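# Press the tower's front power button, tower kept upright

## Task

Push in the circular power switch on the front face of the tower without tipping the tower over; anything already accomplished must still hold when the scene ends.

## Robot and tools

ROBOT. There are two arms, left_arm and right_arm. Each carries the same five-finger right hand, so the hands are not mirror images and every hand axis and number means the same on both. Base positions in the scene frame: left_arm (-0.027, +0.672, 0) m, right_arm (-0.092, -0.434, 0) m, each turned slightly about z. A camera stand sits behind the arms.

FRAMES. Scene frame: origin at table-top height midway between the nominal bases, +z up, +x out over the table, left_arm toward +y. Reported positions (m), quaternions (wxyz) and velocities use this frame and may be off by a few cm. The hand point sits 0.05 m in front of the palm and 0.15 m from the wrist flange. Its +z runs along the straight fingers, +y out of the palm, +x across the palm away from the thumb. Straight fingertips extend 0.06-0.07 m past the point along +z, about 0.06 m behind it along -y. A wrist bracket on the little-finger side can strike things; with fingers level the wrist can hang up to 0.13-0.25 m below the point.

execute_actions(actions, cameras). actions is a list of actions; each action is a table of up to 15 rows, one per 1/30 s step, and a short table repeats its final row to fill 15 steps. Every row is one flat list of 28 numbers, each in [-1, 1], covering both arms even if one stays still: left dx, dy, dz, rx, ry, rz, then left little, ring, middle, index, thumb_bend, thumb_turn, force_limit, speed, then the same 14 for the right arm. The six pose numbers are an offset from that arm's Hand target as it stood when the action began, along the Hand target's own axes; every row counts from that same start, not from the row before. Scale: 1.0 equals 0.6 m or 180 degrees; rx, ry, rz form one rotation vector. Sending six zeros re-commands the current Hand target. The controller clips commanded orientation to within 32 degrees of the measured one. Images come back only when actions is empty or cameras names them.

HAND NUMBERS are absolute targets, not offsets. Fingers: +1 straight, -1 curled. thumb_bend: +1 straight, -1 fully bent. thumb_turn: +1 beside the palm, -1 opposite the fingers. force_limit maps -1..+1 to about 0..10 N at the fingertip (0..15 N for the two thumb motors). speed rises from near zero at -1 to full at +0.48 and above. None of the eight means 'unchanged': repeat the last eight you actually sent for that hand (or, if none yet, its hand_measured six plus hand_force_limit and hand_speed). For a gentle grip close at speed -0.94 or slower. A power grip needs the thumb turned in front and fits objects roughly 0.035-0.065 m thick.

move(target, speed, blend, stop_force, zero, blocking, cameras). target is one 28-number row or a list of up to 15 rows, laid out as above; each row's pose numbers are offsets from the Hand target at the move's start, all measured from that same start. speed: m/s, 0.002-3.2, default 0.25 (turns up to twice that in rad/s); one value or one per target. blend: metres of corner rounding per target, 0 = stop. stop_force: N, 4-120, one value for both arms; an arm's path ends when its wrist sensor feels that much push against its motion, then backs off slightly but may still press. zero (only with stop_force): true re-zeros the sensor first. blocking=false returns early and cannot be combined with stop_force. Paths are straight, ignore obstacles, last at least 0.5 s and at most 10 s. The result adds a 'move:' line naming how it ended (done, off_target, moving, held, fault) and any limits such as paced or held. done does not prove nothing was touched or moved.

wait(seconds 0-10): lets time pass while arms hold. stop(): brakes a running move. zoom_image(camera, region [x0, y0, x1, y1] in pixels, at most 504 wide and high): enlarges part of the newest image of cam_head_left, cam_head_right, cam_high, cam_left_wrist or cam_right_wrist (all 672x504). show_instructions(): reference pages. zero_wrist_force(arm): zeroes that arm's force sensor. finished_scene(scene=1): ends the scene irreversibly.

RESULTS. Per arm: end_effector_position, end_effector_quat_wxyz, velocities (left out when joint velocities read 'within noise'), Hand target (the next offsets count from it; the hand often rests a bit short, and a further command re-requests it), joint positions and torques, hand_measured, hand_stopped_by (moving, target, force, stalled, fault) and hand_load_n, all in little-ring-middle-index-thumb_bend-thumb_turn order. Wrist force and torque are in the hand's own axes, with a third line giving the peak since the last report. Action calls may list positions at some steps.

CAUTIONS. Arms are stiff: a target even slightly past a firm surface can trigger a fault stop. Contact torque at a joint's limit (290, 290, 132, 47.5, 47.5, 47.5 N m base to hand) or about 150 N of external force freezes the arm for 10 s. Approach the button slowly, press just enough with stop_force, then retract. Do not knock the tower over, let anything leave the table, or let the arms or hands collide; closing one hand on the other counts as pressing between arms. Avoid steering the hand close past its own base. Motors heat when holding, stretched or pushing; MOTOR HOT appears at 70 °C and 85 °C brakes the arm for 30-60 s. Loose objects may occasionally be nudged by outside forces.

Each tool is called in YAML: its name, and indented under it one key for each argument.

Reference images:

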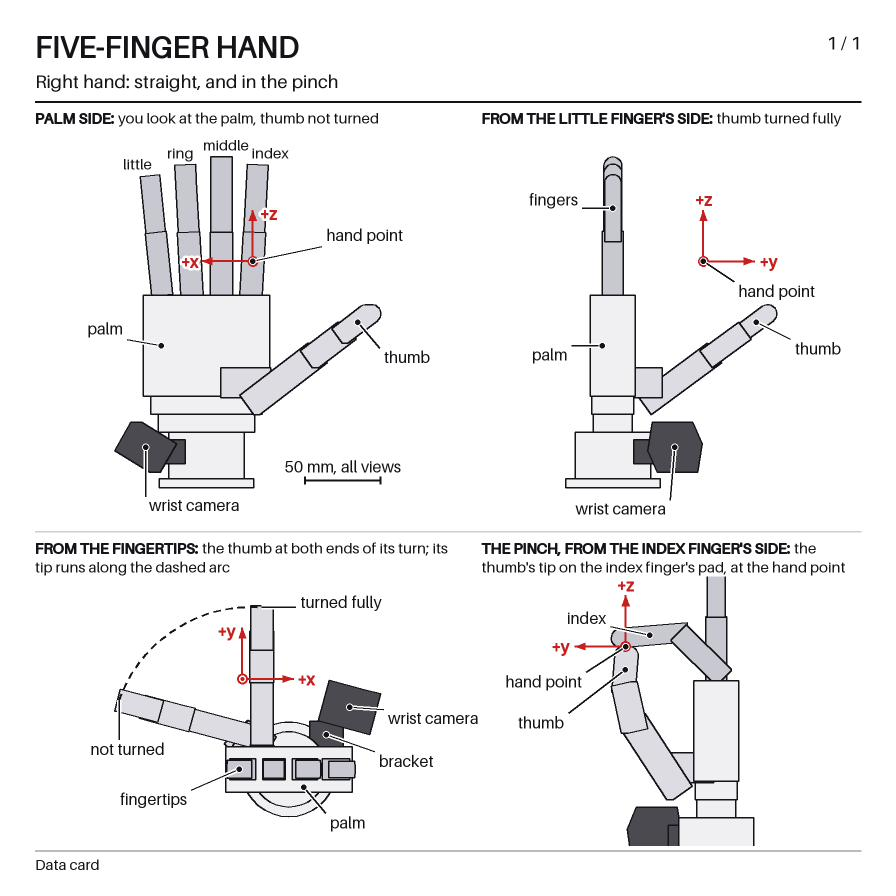

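## Session

execute_actions:
  actions: []

Scene clock: 0.00 s.
left_arm: end_effector_position=(+0.5748, +0.1185, +0.3086) hand_measured=(+1.000, +1.000, +1.000, +1.000, +1.000, +1.000) hand_load_n=(+0.0, +0.0, +0.0, +0.0, +0.0, +0.0) hand_stopped_by=(target, target, target, target, target, target) hand_force_limit=0.00 hand_speed=-0.80 end_effector_quat_wxyz=(+0.012, +0.941, +0.339, -0.015) | right_arm: end_effector_position=(+0.2488, -0.6809, +0.3066) hand_measured=(+1.000, +1.000, +1.000, +1.000, +1.000, +1.000) hand_load_n=(+0.0, +0.0, +0.0, +0.0, +0.0, +0.0) hand_stopped_by=(target, target, target, target, target, target) hand_force_limit=0.00 hand_speed=-0.80 end_effector_quat_wxyz=(+0.408, +0.862, -0.175, +0.245)
Joint positions: left_arm=[-0.928 -1.047 1.287 1.317 1.607 -0.03] | right_arm=[-0.521 -1.854 2.293 0.248 2.1 1.135]
Joint velocities: within noise
Joint torques (N m): no reading
Wrist force (N): no reading
Wrist torque (N m): no reading
Wrist force, peak (N): no reading
Hand target: left_arm +0.5748, +0.1185, +0.3086; +0.012, +0.941, +0.339, -0.015 | right_arm +0.2488, -0.6809, +0.3066; +0.408, +0.862, -0.175, +0.245

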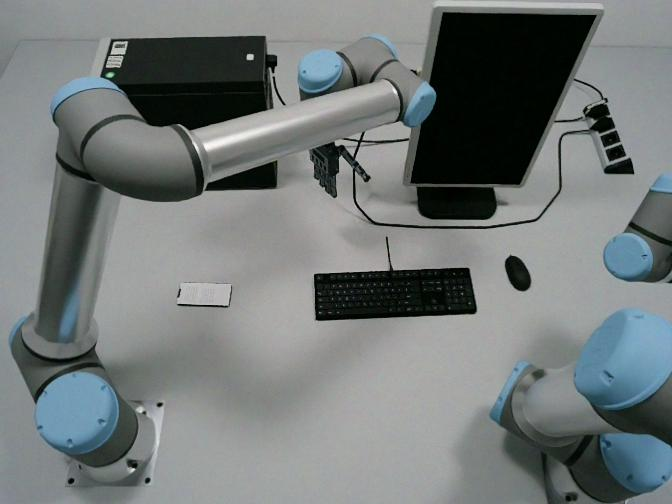

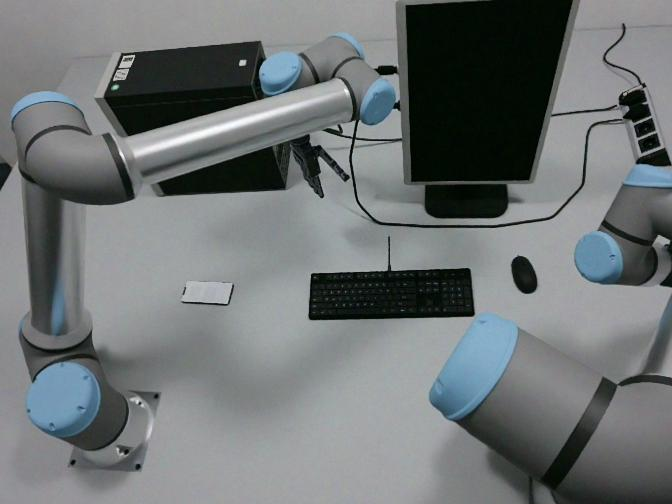

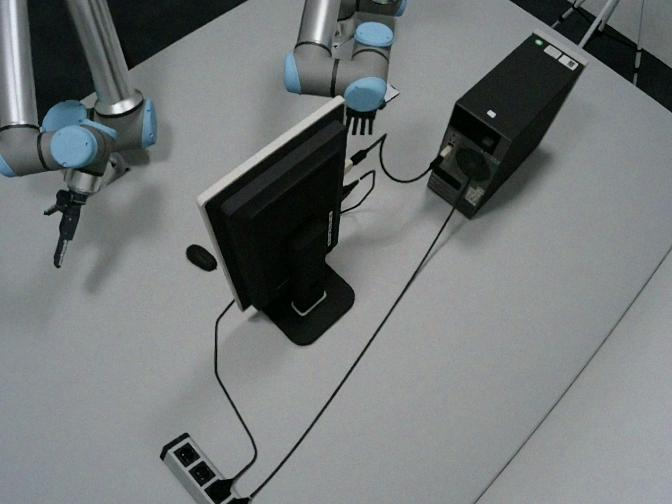

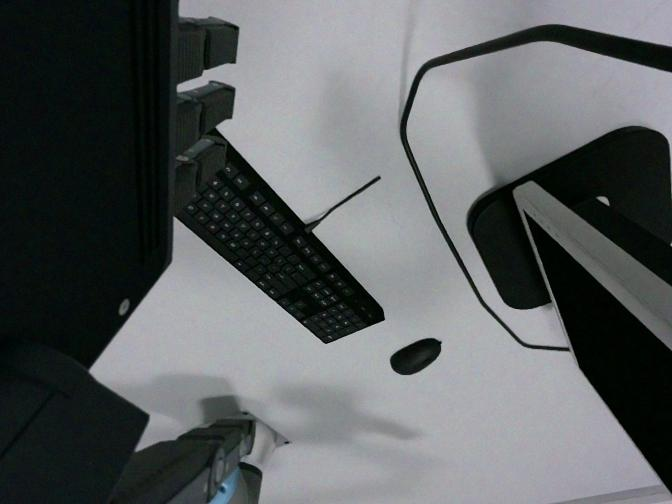

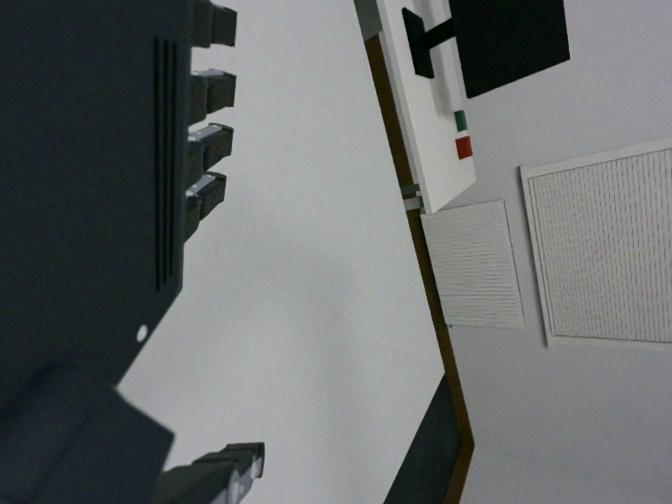

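zoom_image:
  camera: "cam_head_left"
  region: [60, 10, 360, 235]

zoom_image:
  camera: "cam_high"
  region: [400, 10, 640, 230]

zoom_image:
  camera: "cam_head_right"
  region: [60, 10, 360, 235]

Scaled by 1.680 from the camera's 672x504 image, which has a finer 960x720 frame.

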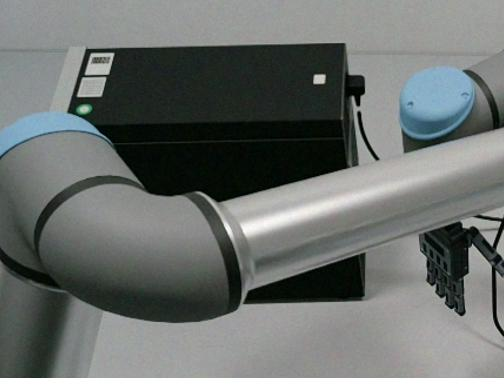

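Scaled by 2.100 from the camera's 672x504 image, which has a finer 960x720 frame.

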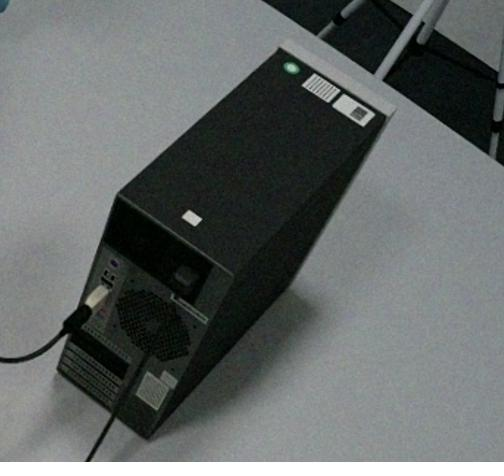

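Scaled by 1.680 from the camera's 672x504 image, which has a finer 960x720 frame.

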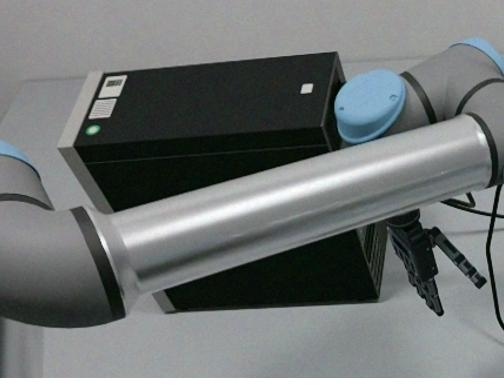

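move:
  target:
    - [0.0165,-0.3595,-0.4057,0,0,-0.1,1,1,1,1,1,1,0,-0.8,0,0,0,0,0,0,1,1,1,1,1,1,0,-0.8]
    - [0.4997,-0.942,-0.347,0,0,-0.28,1,1,1,1,1,1,0,-0.8,0,0,0,0,0,0,1,1,1,1,1,1,0,-0.8]
  speed: 0.35
  blend: [0.08,0]
  cameras: ["cam_head_left","cam_head_right","cam_left_wrist"]

Scene clock: 208.83 s.
left_arm: end_effector_position=(+0.4499, +0.7516, +0.4987) hand_measured=(+1.000, +1.000, +1.000, +1.000, +1.000, +1.000) hand_load_n=(+0.0, +0.0, +0.0, +0.0, +0.0, +0.0) hand_stopped_by=(target, target, target, target, target, target) hand_force_limit=0.00 hand_speed=-0.80 end_effector_quat_wxyz=(+0.004, +0.707, +0.707, -0.019) | right_arm: end_effector_position=(+0.2488, -0.6809, +0.3066) hand_measured=(+1.000, +1.000, +1.000, +1.000, +1.000, +1.000) hand_load_n=(+0.0, +0.0, +0.0, +0.0, +0.0, +0.0) hand_stopped_by=(target, target, target, target, target, target) hand_force_limit=0.00 hand_speed=-0.80 end_effector_quat_wxyz=(+0.408, +0.862, -0.175, +0.245)
Joint positions: left_arm=[-0.151 -1.65 1.698 1.539 1.606 -0.132] | right_arm=[-0.521 -1.854 2.293 0.248 2.1 1.135]
Joint torques (N m): left_arm=[10.5 -20.65 -49.34 2.54 2.36 1.74] | right_arm=[-0.3 -11.71 -35.02 0.99 1.07 -0.06]
Wrist force (N): left_arm=[0.1 0.1 0.5] | right_arm=[0.6 0.0 0.2]
Wrist torque (N m): left_arm=[-0.01 -0.02 -0.12] | right_arm=[-0.02 -0.09 0.04]
Wrist force, peak (N): left_arm=[1.7 -0.7 0.7] | right_arm=[1.3 -0.1 0.9]
Hand target: left_arm +0.4499, +0.7517, +0.4987; +0.004, +0.707, +0.707, -0.019 | right_arm +0.2488, -0.6809, +0.3066; +0.408, +0.862, -0.175, +0.245
Off the commanded pose: left_arm 0.000 m, 0 deg | right_arm 0.000 m, 0 deg.
move: done
Images, in order (width x height): cam_head_left 672x504, cam_head_right 672x504, cam_left_wrist 672x504.

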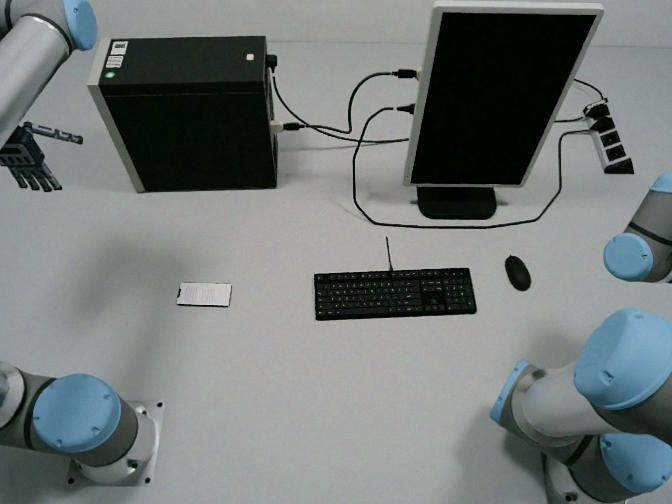

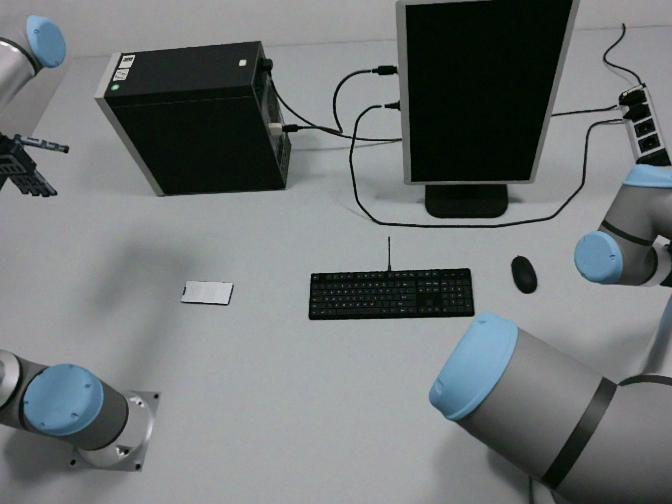

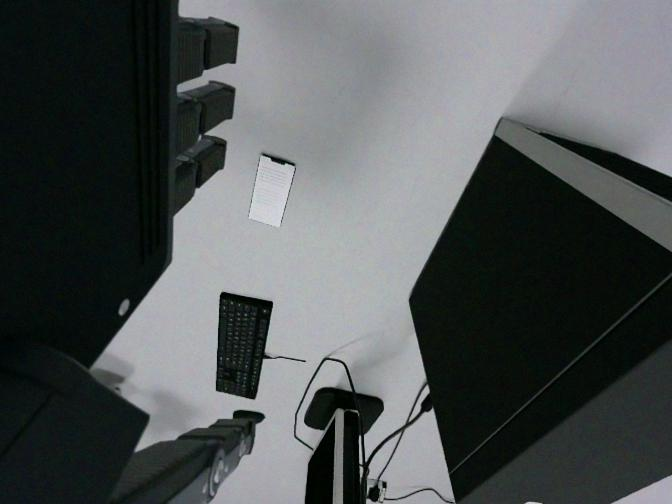

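move:
  target: [0.583,0.083,0.083,0,-0.167,0,1,1,1,1,1,1,0,-0.8,0,0,0,0,0,0,1,1,1,1,1,1,0,-0.8]
  speed: 0.35
  cameras: ["cam_head_left","cam_head_right","cam_high","cam_left_wrist"]

Scene clock: 270.47 s.
left_arm: end_effector_position=(+0.4986, +1.0995, +0.4364) hand_measured=(+1.000, +1.000, +1.000, +1.000, +1.000, +1.000) hand_load_n=(+0.0, +0.0, +0.0, +0.0, +0.0, +0.0) hand_stopped_by=(target, target, target, target, target, target) hand_force_limit=0.00 hand_speed=-0.80 end_effector_quat_wxyz=(+0.188, +0.678, +0.682, -0.201) | right_arm: end_effector_position=(+0.2488, -0.6809, +0.3066) hand_measured=(+1.000, +1.000, +1.000, +1.000, +1.000, +1.000) hand_load_n=(+0.0, +0.0, +0.0, +0.0, +0.0, +0.0) hand_stopped_by=(target, target, target, target, target, target) hand_force_limit=0.00 hand_speed=-0.80 end_effector_quat_wxyz=(+0.408, +0.862, -0.175, +0.245)
Joint positions: left_arm=[0.653 -1.078 1.286 1.747 1.986 0.747] | right_arm=[-0.521 -1.854 2.293 0.248 2.1 1.135]
Joint torques (N m): left_arm=[13.65 -67.67 -48.55 7.4 3.01 2.08] | right_arm=[-0.08 -10.97 -34.72 0.98 0.56 -0.1]
Wrist force (N): left_arm=[-0.1 0.4 -0.2] | right_arm=[0.7 -0.4 0.6]
Wrist torque (N m): left_arm=[0.10 0.02 -0.12] | right_arm=[-0.10 -0.12 0.03]
Wrist force, peak (N): left_arm=[-2.0 -0.3 0.5] | right_arm=[1.0 -0.4 0.7]
Hand target: left_arm +0.4987, +1.0997, +0.4364; +0.188, +0.678, +0.682, -0.202 | right_arm +0.2488, -0.6809, +0.3066; +0.408, +0.862, -0.175, +0.245
Off the commanded pose: left_arm 0.000 m, 0 deg | right_arm 0.000 m, 0 deg.
move: done
Images, in order (width x height): cam_head_left 672x504, cam_head_right 672x504, cam_high 672x504, cam_left_wrist 672x504.

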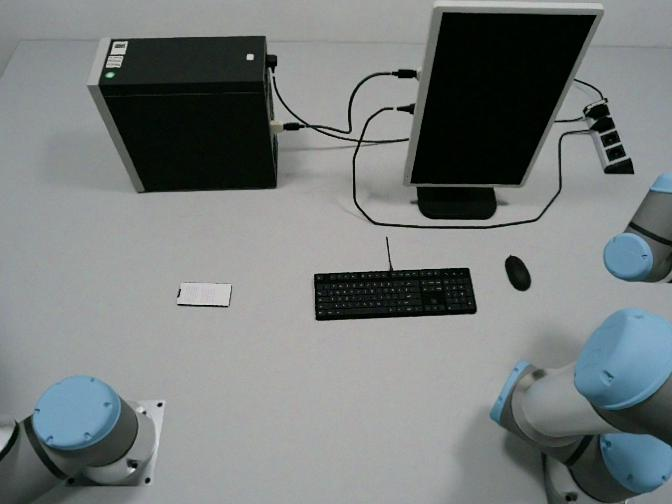

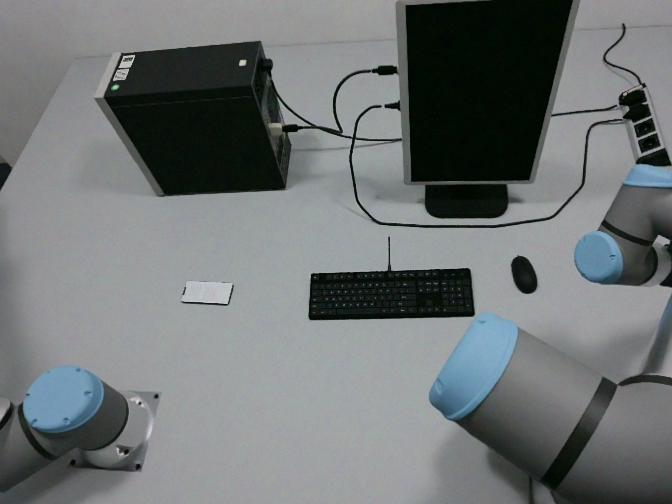

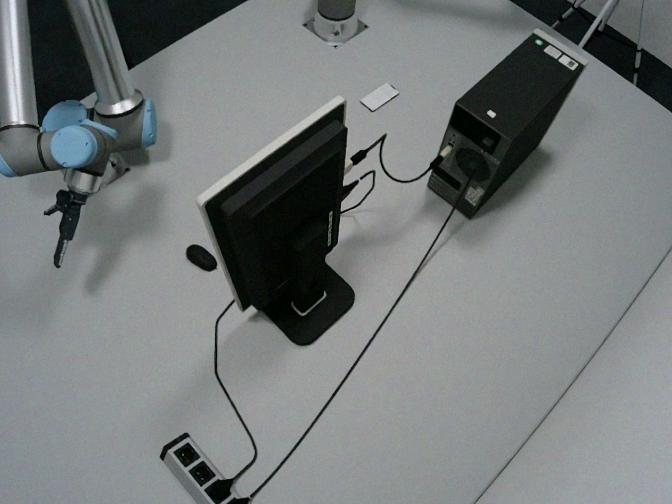

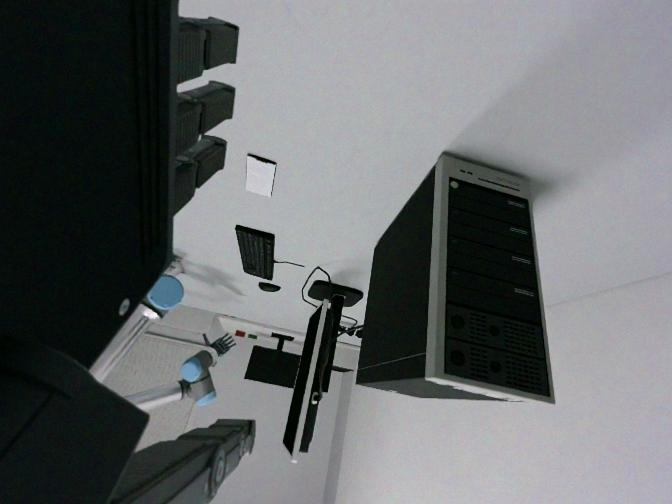

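zoom_image:
  camera: "cam_left_wrist"
  region: [340, 130, 580, 430]

zoom_image:
  camera: "cam_left_wrist"
  region: [425, 145, 545, 235]

Scaled by 1.680 from the camera's 672x504 image, which has a finer 960x720 frame.

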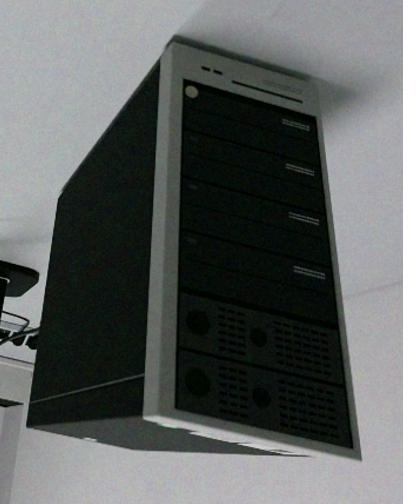

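Scaled by 4.200 from the camera's 672x504 image, which has a finer 960x720 frame.

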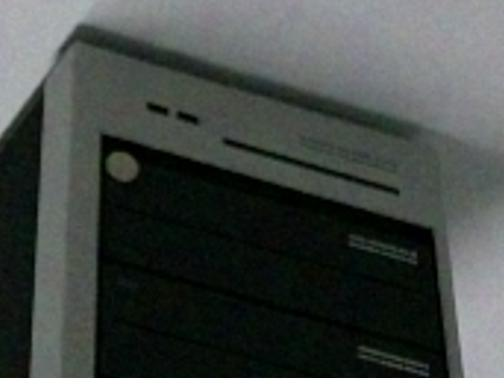

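move:
  target: [0.103,0.498,0.426,-0.009,-0.264,-0.626,-1,-1,-1,1,1,1,0,0.2,0,0,0,0,0,0,1,1,1,1,1,1,0,-0.8]
  speed: 0.4
  cameras: ["cam_head_left","cam_head_right","cam_high","cam_left_wrist"]

Scene clock: 489.10 s.
left_arm: end_effector_position=(+0.6085, +1.0675, +0.3399) hand_measured=(-1.000, -1.000, -1.000, +1.000, +1.000, +1.000) hand_load_n=(+0.0, +0.5, +0.0, +0.0, +0.0, -0.5) hand_stopped_by=(target, target, target, target, target, target) hand_force_limit=0.00 hand_speed=0.20 end_effector_quat_wxyz=(+0.207, +0.352, +0.840, -0.357) | right_arm: end_effector_position=(+0.2488, -0.6809, +0.3066) hand_measured=(+1.000, +1.000, +1.000, +1.000, +1.000, +1.000) hand_load_n=(+0.0, +0.0, +0.0, +0.0, +0.0, +0.0) hand_stopped_by=(target, target, target, target, target, target) hand_force_limit=0.00 hand_speed=-0.80 end_effector_quat_wxyz=(+0.408, +0.862, -0.175, +0.245)
Joint positions: left_arm=[0.577 -0.96 1.341 1.663 2.307 0.003] | right_arm=[-0.521 -1.854 2.293 0.248 2.1 1.135]
Joint torques (N m): left_arm=[13.2 -103.69 -45 6.43 -1.2 1.47] | right_arm=[1 -10.97 -34.95 1.12 0.65 0.12]
Wrist force (N): left_arm=[-0.2 0.7 -0.3] | right_arm=[0.6 -0.6 0.0]
Wrist torque (N m): left_arm=[0.13 0.00 -0.21] | right_arm=[-0.10 -0.09 0.02]
Wrist force, peak (N): left_arm=[-1.1 3.8 4.1] | right_arm=[1.3 -0.2 0.0]
Hand target: left_arm +0.6085, +1.0675, +0.3399; +0.207, +0.352, +0.840, -0.357 (not the last commanded pose) | right_arm +0.2488, -0.6809, +0.3066; +0.408, +0.862, -0.175, +0.245
Off the commanded pose: left_arm 0.248 m, 77 deg | right_arm 0.000 m, 0 deg.
move: held (left_arm; a check stopped the path); limits=held
pose unreachable (left arm): on one or more control steps of this call, first in action 0 (counted from 0), this arm could not follow its commanded pose, so it was not sent that pose on those steps. It may still have moved: this result reports where it is.
cause: moving toward the commanded pose would bring two parts of the arm too close to each other (joints 4 (wrist 1) to 6 (wrist 3) lie between them).
Images, in order (width x height): cam_head_left 672x504, cam_head_right 672x504, cam_high 672x504, cam_left_wrist 672x504.

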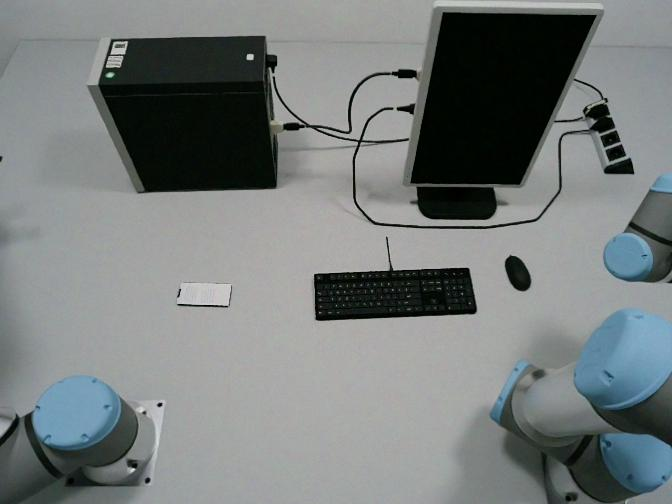

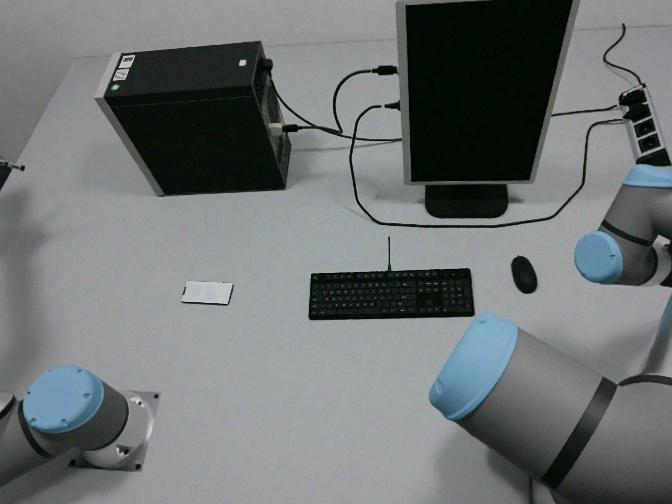

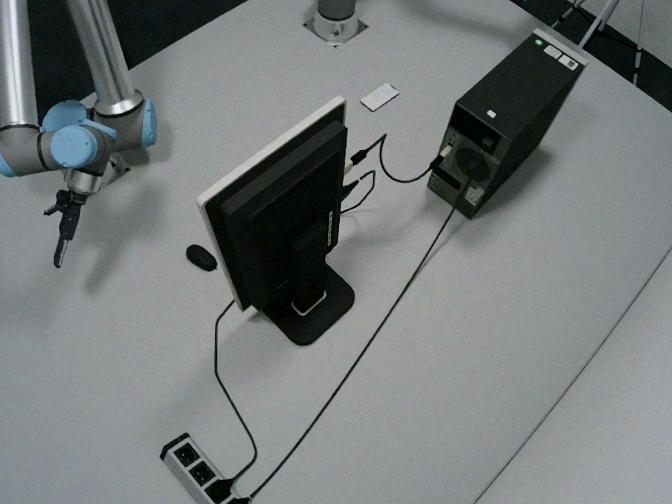

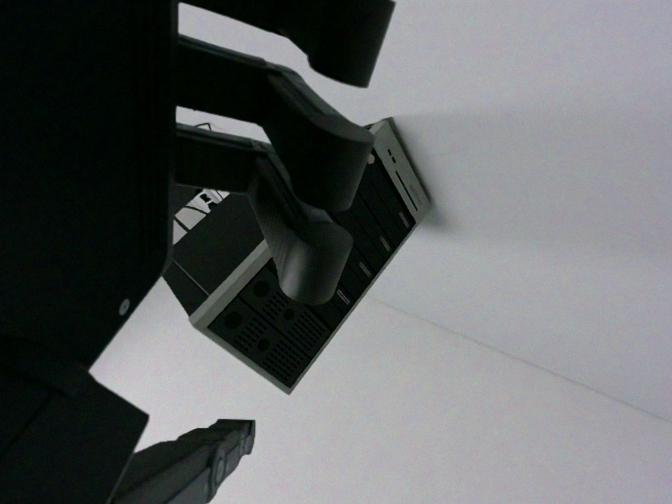

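move:
  target: [-0.10,-0.112,0.017,-0.291,0.052,-0.443,-1,-1,-1,1,1,1,0,0.2,0,0,0,0,0,0,1,1,1,1,1,1,0,-0.8]
  speed: 0.4
  cameras: ["cam_left_wrist"]

Scene clock: 522.97 s.
left_arm: end_effector_position=(+0.5997, +0.9999, +0.3996) hand_measured=(-1.000, -1.000, -1.000, +1.000, +1.000, +1.000) hand_load_n=(+0.0, +0.0, +0.0, +0.0, +0.0, +0.0) hand_stopped_by=(target, target, target, target, target, target) hand_force_limit=0.00 hand_speed=0.20 end_effector_quat_wxyz=(+0.000, -0.341, +0.940, -0.001) | right_arm: end_effector_position=(+0.2488, -0.6809, +0.3066) hand_measured=(+1.000, +1.000, +1.000, +1.000, +1.000, +1.000) hand_load_n=(+0.0, +0.0, +0.0, +0.0, +0.0, +0.0) hand_stopped_by=(target, target, target, target, target, target) hand_force_limit=0.00 hand_speed=-0.80 end_effector_quat_wxyz=(+0.408, +0.862, -0.175, +0.245)
Joint positions: left_arm=[0.116 -1.195 1.342 1.423 1.572 -2.132] | right_arm=[-0.521 -1.854 2.293 0.248 2.1 1.135]
Joint torques (N m): left_arm=[-13.21 -53.37 -48.46 6.27 -2.02 -2.17] | right_arm=[0.36 -11.19 -35.04 1.07 0.54 0.17]
Wrist force (N): left_arm=[0.0 -0.2 0.2] | right_arm=[1.0 0.1 0.1]
Wrist torque (N m): left_arm=[-0.04 0.01 0.21] | right_arm=[0.01 -0.14 0.06]
Wrist force, peak (N): left_arm=[-0.5 0.6 -1.0] | right_arm=[1.0 -0.5 0.6]
Hand target: left_arm +0.5997, +0.9999, +0.3996; +0.000, -0.341, +0.940, -0.001 | right_arm +0.2488, -0.6809, +0.3066; +0.408, +0.862, -0.175, +0.245
Off the commanded pose: left_arm 0.000 m, 0 deg | right_arm 0.000 m, 0 deg.
move: done
Images, in order (width x height): cam_left_wrist 672x504.

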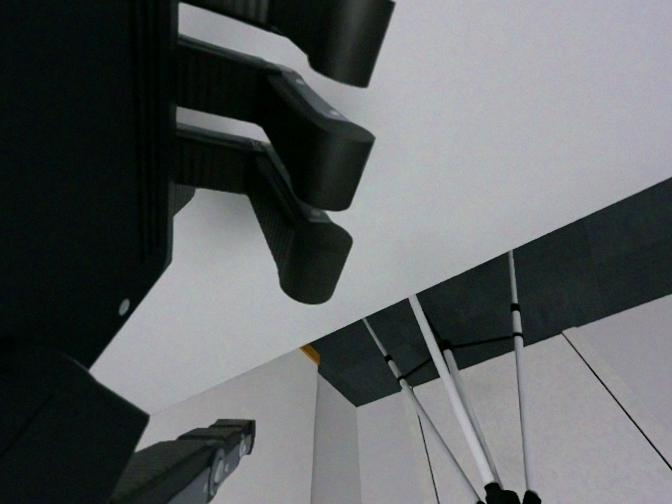

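move:
  target: [-0.106,-0.1325,0.25,0.333,0,0,-1,-1,-1,1,1,1,0,0.2,0,0,0,0,0,0,1,1,1,1,1,1,0,-0.8]
  speed: 0.4
  cameras: ["cam_left_wrist","cam_head_left","cam_head_right"]

Scene clock: 535.20 s.
left_arm: end_effector_position=(+0.6996, +0.9794, +0.2498) hand_measured=(-1.000, -1.000, -1.000, +1.000, +1.000, +1.000) hand_load_n=(+0.0, +0.0, +0.0, +0.0, +0.0, +0.0) hand_stopped_by=(target, target, target, target, target, target) hand_force_limit=0.00 hand_speed=0.20 end_effector_quat_wxyz=(+0.170, -0.295, +0.814, -0.470) | right_arm: end_effector_position=(+0.2488, -0.6809, +0.3066) hand_measured=(+1.000, +1.000, +1.000, +1.000, +1.000, +1.000) hand_load_n=(+0.0, +0.0, +0.0, +0.0, +0.0, +0.0) hand_stopped_by=(target, target, target, target, target, target) hand_force_limit=0.00 hand_speed=-0.80 end_effector_quat_wxyz=(+0.408, +0.862, -0.175, +0.245)
Joint positions: left_arm=[0.396 -1.079 1.499 0.701 2.554 -2.096] | right_arm=[-0.521 -1.854 2.293 0.248 2.1 1.135]
Joint torques (N m): left_arm=[12.84 -63.12 -31.62 1.65 3.27 -1.66] | right_arm=[-0.9 -11.13 -34.85 1.15 0.56 0.31]
Wrist force (N): left_arm=[-0.2 -0.1 0.4] | right_arm=[0.4 -0.5 0.4]
Wrist torque (N m): left_arm=[-0.04 -0.06 0.06] | right_arm=[-0.11 -0.06 0.01]
Wrist force, peak (N): left_arm=[-0.6 1.0 0.1] | right_arm=[1.0 -0.8 0.5]
Hand target: left_arm +0.6997, +0.9794, +0.2497; +0.171, -0.295, +0.814, -0.470 | right_arm +0.2488, -0.6809, +0.3066; +0.408, +0.862, -0.175, +0.245
Off the commanded pose: left_arm 0.000 m, 0 deg | right_arm 0.000 m, 0 deg.
move: done
Images, in order (width x height): cam_head_left 672x504, cam_head_right 672x504, cam_left_wrist 672x504.

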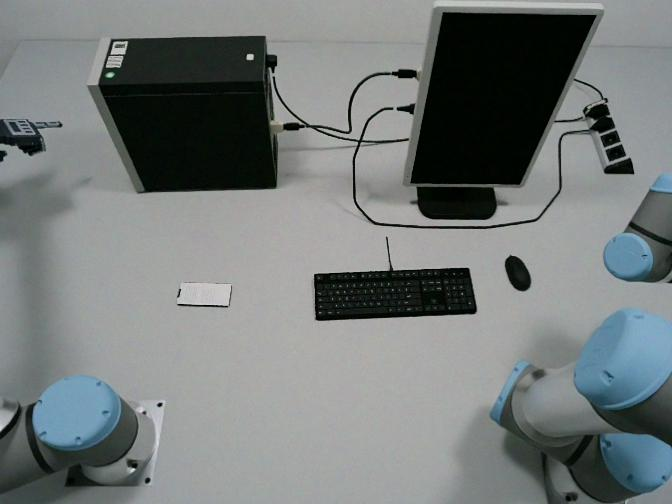

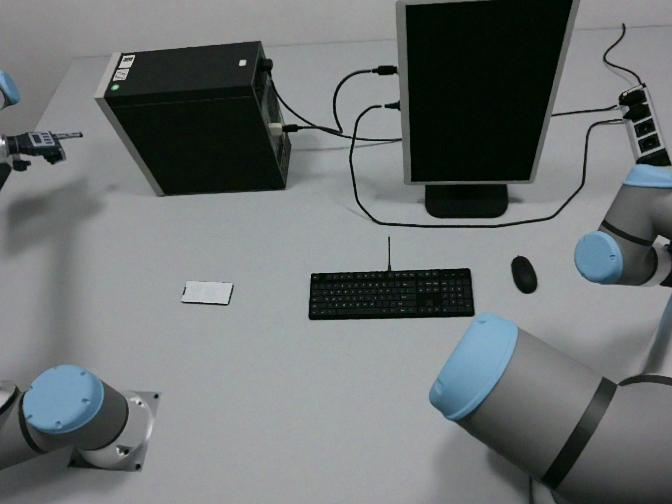

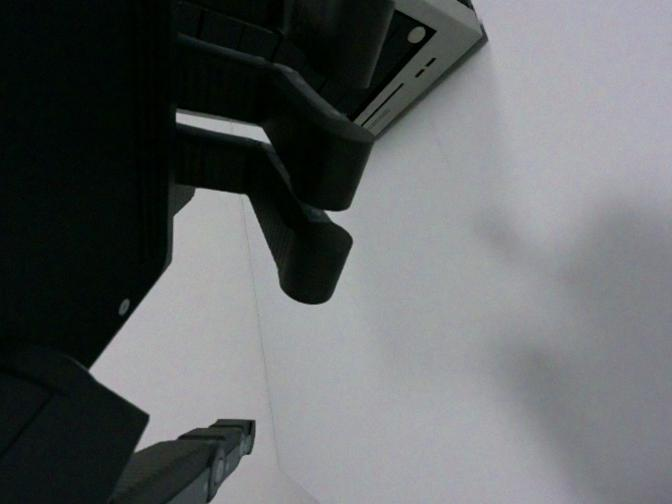

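zoom_image:
  camera: "cam_left_wrist"
  region: [340, 0, 520, 140]

zoom_image:
  camera: "cam_head_left"
  region: [0, 30, 200, 210]

zoom_image:
  camera: "cam_head_right"
  region: [0, 30, 200, 210]

Scaled by 2.800 from the camera's 672x504 image, which has a finer 960x720 frame.

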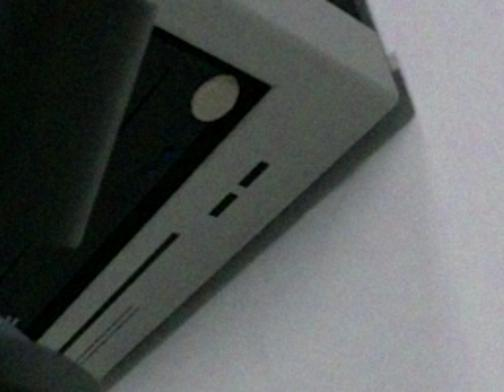

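Scaled by 2.520 from the camera's 672x504 image, which has a finer 960x720 frame.

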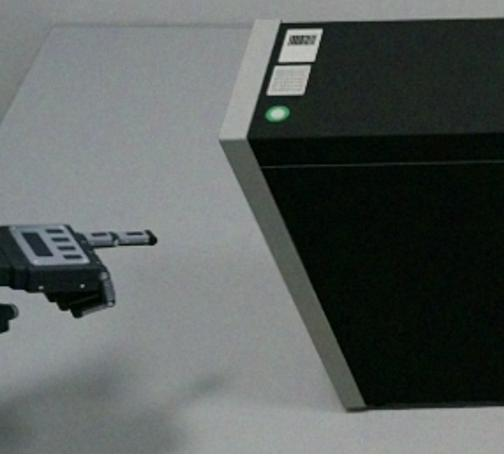

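Scaled by 2.520 from the camera's 672x504 image, which has a finer 960x720 frame.

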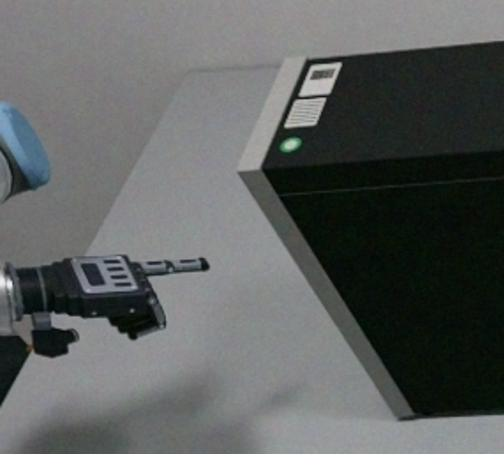

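move:
  target: [0.046,0.2137,0.26,0,0,0,-1,-1,-1,1,1,1,0,0.2,0,0,0,0,0,0,1,1,1,1,1,1,0,-0.8]
  speed: 0.2
  cameras: ["cam_left_wrist","cam_head_left","cam_head_right"]

Scene clock: 642.27 s.
left_arm: end_effector_position=(+0.7240, +0.9072, +0.0608) hand_measured=(-1.000, -1.000, -1.000, +1.000, +1.000, +1.000) hand_load_n=(+0.0, +0.0, +0.0, +0.0, +0.0, +0.0) hand_stopped_by=(target, target, target, target, target, target) hand_force_limit=0.00 hand_speed=0.20 end_effector_quat_wxyz=(+0.170, -0.295, +0.814, -0.470) | right_arm: end_effector_position=(+0.2488, -0.6809, +0.3066) hand_measured=(+1.000, +1.000, +1.000, +1.000, +1.000, +1.000) hand_load_n=(+0.0, +0.0, +0.0, +0.0, +0.0, +0.0) hand_stopped_by=(target, target, target, target, target, target) hand_force_limit=0.00 hand_speed=-0.80 end_effector_quat_wxyz=(+0.408, +0.862, -0.175, +0.245)
Joint positions: left_arm=[0.286 -0.967 1.677 0.276 2.499 -2.262] | right_arm=[-0.521 -1.854 2.293 0.248 2.1 1.135]
Joint torques (N m): left_arm=[-10.83 -63.18 -23.04 0.66 -0.77 -1.13] | right_arm=[-0.69 -11.21 -35.07 1.36 0.29 0.4]
Wrist force (N): left_arm=[-0.4 0.0 -0.2] | right_arm=[0.2 -0.5 0.3]
Wrist torque (N m): left_arm=[-0.01 -0.01 0.04] | right_arm=[-0.10 -0.03 0.00]
Wrist force, peak (N): left_arm=[-0.5 1.0 1.2] | right_arm=[1.3 -0.4 0.7]
Hand target: left_arm +0.7240, +0.9072, +0.0607; +0.171, -0.295, +0.814, -0.470 | right_arm +0.2488, -0.6809, +0.3066; +0.408, +0.862, -0.175, +0.245
Off the commanded pose: left_arm 0.000 m, 0 deg | right_arm 0.000 m, 0 deg.
move: done
Images, in order (width x height): cam_head_left 672x504, cam_head_right 672x504, cam_left_wrist 672x504.

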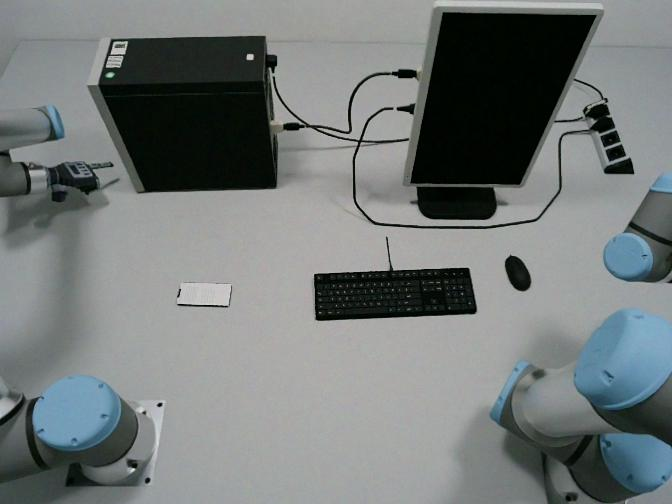

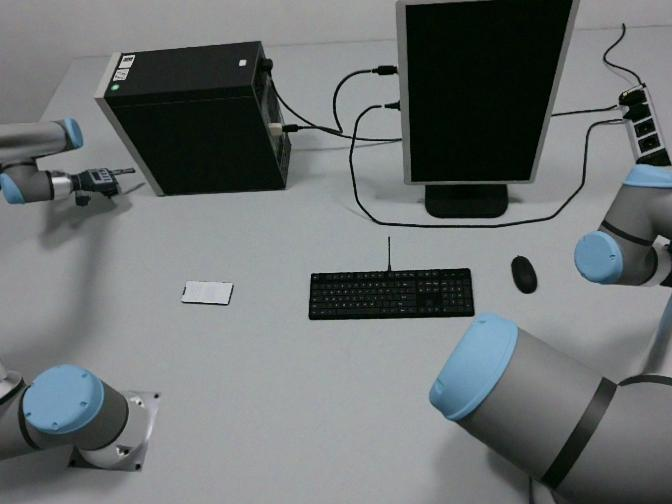

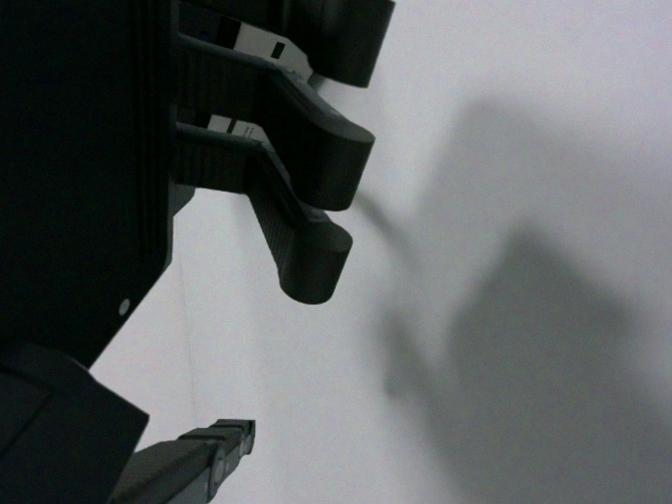

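execute_actions:
  actions:
    - [[0,0,0,0,0,0,1,1,1,1,1,1,0,0.2,0,0,0,0,0,0,1,1,1,1,1,1,0,-0.8]]
  cameras: ["cam_left_wrist","cam_head_left","cam_head_right"]

Scene clock: 713.90 s.
left_arm: end_effector_position=(+0.7240, +0.9072, +0.0607) hand_measured=(+1.000, +1.000, +1.000, +1.000, +1.000, +1.000) hand_load_n=(+0.0, +0.0, +0.0, +0.0, +0.0, +0.0) hand_stopped_by=(target, target, target, target, target, target) hand_force_limit=0.00 hand_speed=0.20 end_effector_quat_wxyz=(+0.170, -0.295, +0.814, -0.470) | right_arm: end_effector_position=(+0.2488, -0.6809, +0.3066) hand_measured=(+1.000, +1.000, +1.000, +1.000, +1.000, +1.000) hand_load_n=(+0.0, +0.0, +0.5, +0.0, +0.0, +0.0) hand_stopped_by=(target, target, target, target, target, target) hand_force_limit=0.00 hand_speed=-0.80 end_effector_quat_wxyz=(+0.408, +0.862, -0.175, +0.245)
Joint positions: left_arm=[0.286 -0.967 1.677 0.276 2.499 -2.262] | right_arm=[-0.521 -1.854 2.293 0.248 2.1 1.135]
Joint torques (N m): left_arm=[-10.33 -65.77 -29.76 2.73 -0.16 -2.16] | right_arm=[0.11 -11.17 -34.98 1.09 0.44 0.74]
Wrist force (N): left_arm=[0.1 0.2 -0.1] | right_arm=[0.4 -0.1 0.2]
Wrist torque (N m): left_arm=[0.00 -0.09 0.08] | right_arm=[-0.03 -0.06 0.02]
Wrist force, peak (N): left_arm=[-0.9 0.4 0.2] | right_arm=[1.3 0.1 0.4]
Hand target: left_arm +0.7240, +0.9072, +0.0607; +0.171, -0.295, +0.814, -0.470 | right_arm +0.2488, -0.6809, +0.3066; +0.408, +0.862, -0.175, +0.245
Off the commanded pose: left_arm 0.000 m, 0 deg | right_arm 0.000 m, 0 deg.
Step readings (end_effector_position of left_arm | right_arm):
0: (+0.7240, +0.9072, +0.0607) | (+0.2488, -0.6809, +0.3066)
1: (+0.7240, +0.9072, +0.0607) | (+0.2488, -0.6809, +0.3066)
2: (+0.7240, +0.9072, +0.0607) | (+0.2488, -0.6809, +0.3066)
4: (+0.7240, +0.9072, +0.0607) | (+0.2488, -0.6809, +0.3066)
8: (+0.7240, +0.9072, +0.0607) | (+0.2488, -0.6809, +0.3066)
15: (+0.7240, +0.9072, +0.0607) | (+0.2488, -0.6809, +0.3066)
Images, in order (width x height): cam_head_left 672x504, cam_head_right 672x504, cam_left_wrist 672x504.

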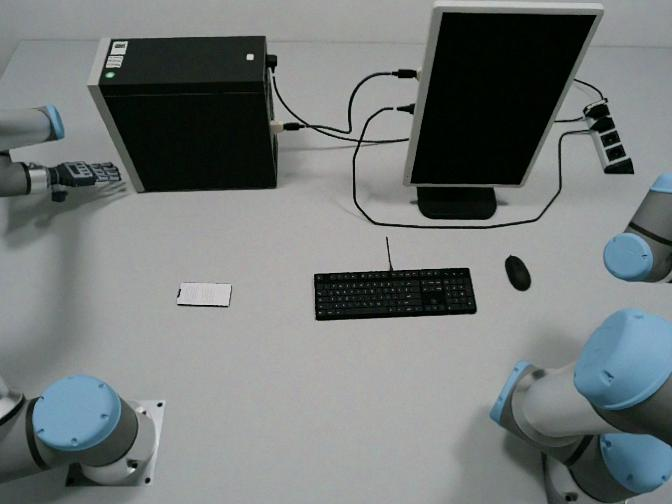

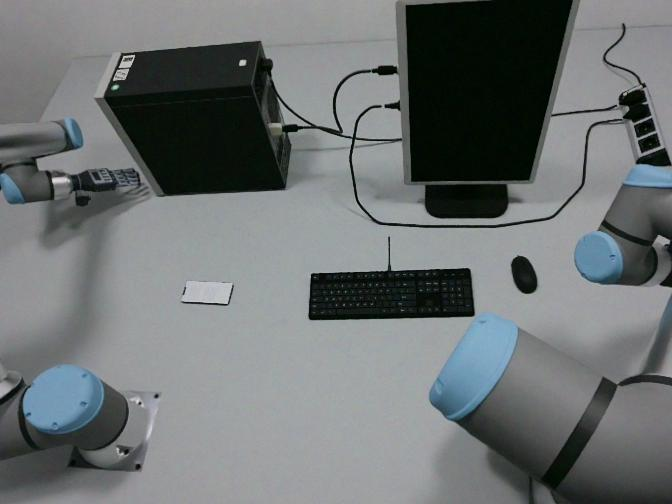

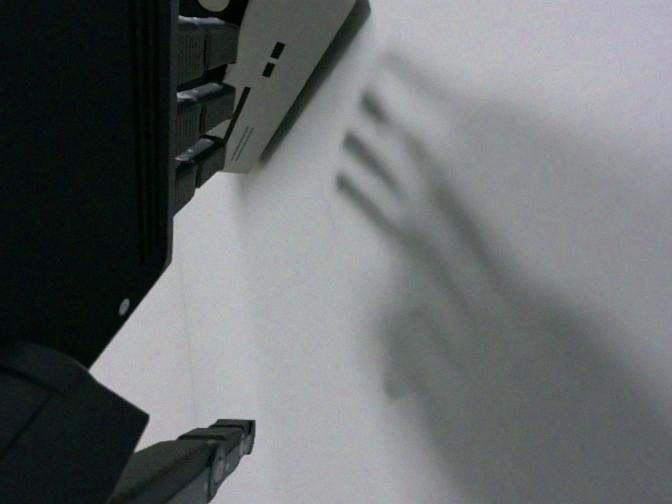

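zoom_image:
  camera: "cam_left_wrist"
  region: [170, 0, 400, 220]

zoom_image:
  camera: "cam_head_left"
  region: [40, 110, 180, 220]

zoom_image:
  camera: "cam_head_right"
  region: [60, 110, 200, 220]

Scaled by 2.191 from the camera's 672x504 image, which has a finer 960x720 frame.

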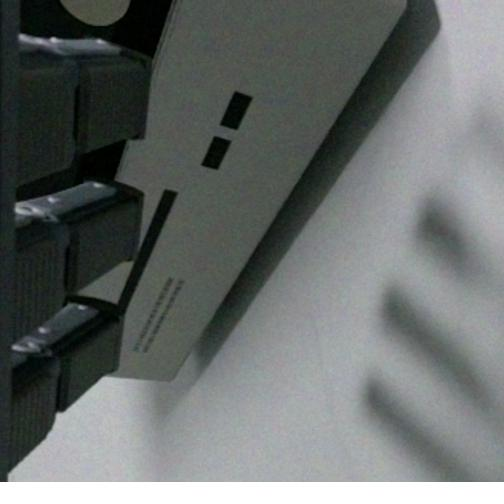

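Scaled by 3.600 from the camera's 672x504 image, which has a finer 960x720 frame.

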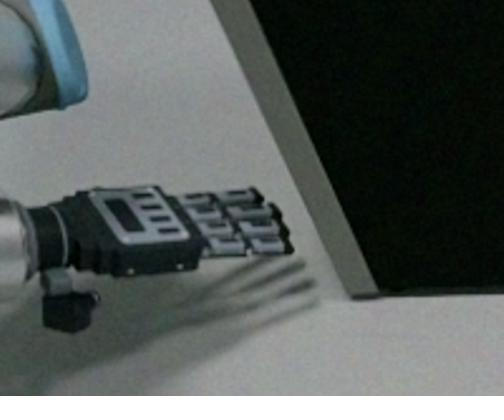

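Scaled by 3.600 from the camera's 672x504 image, which has a finer 960x720 frame.

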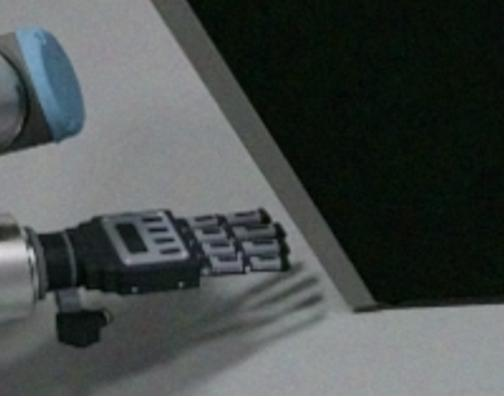

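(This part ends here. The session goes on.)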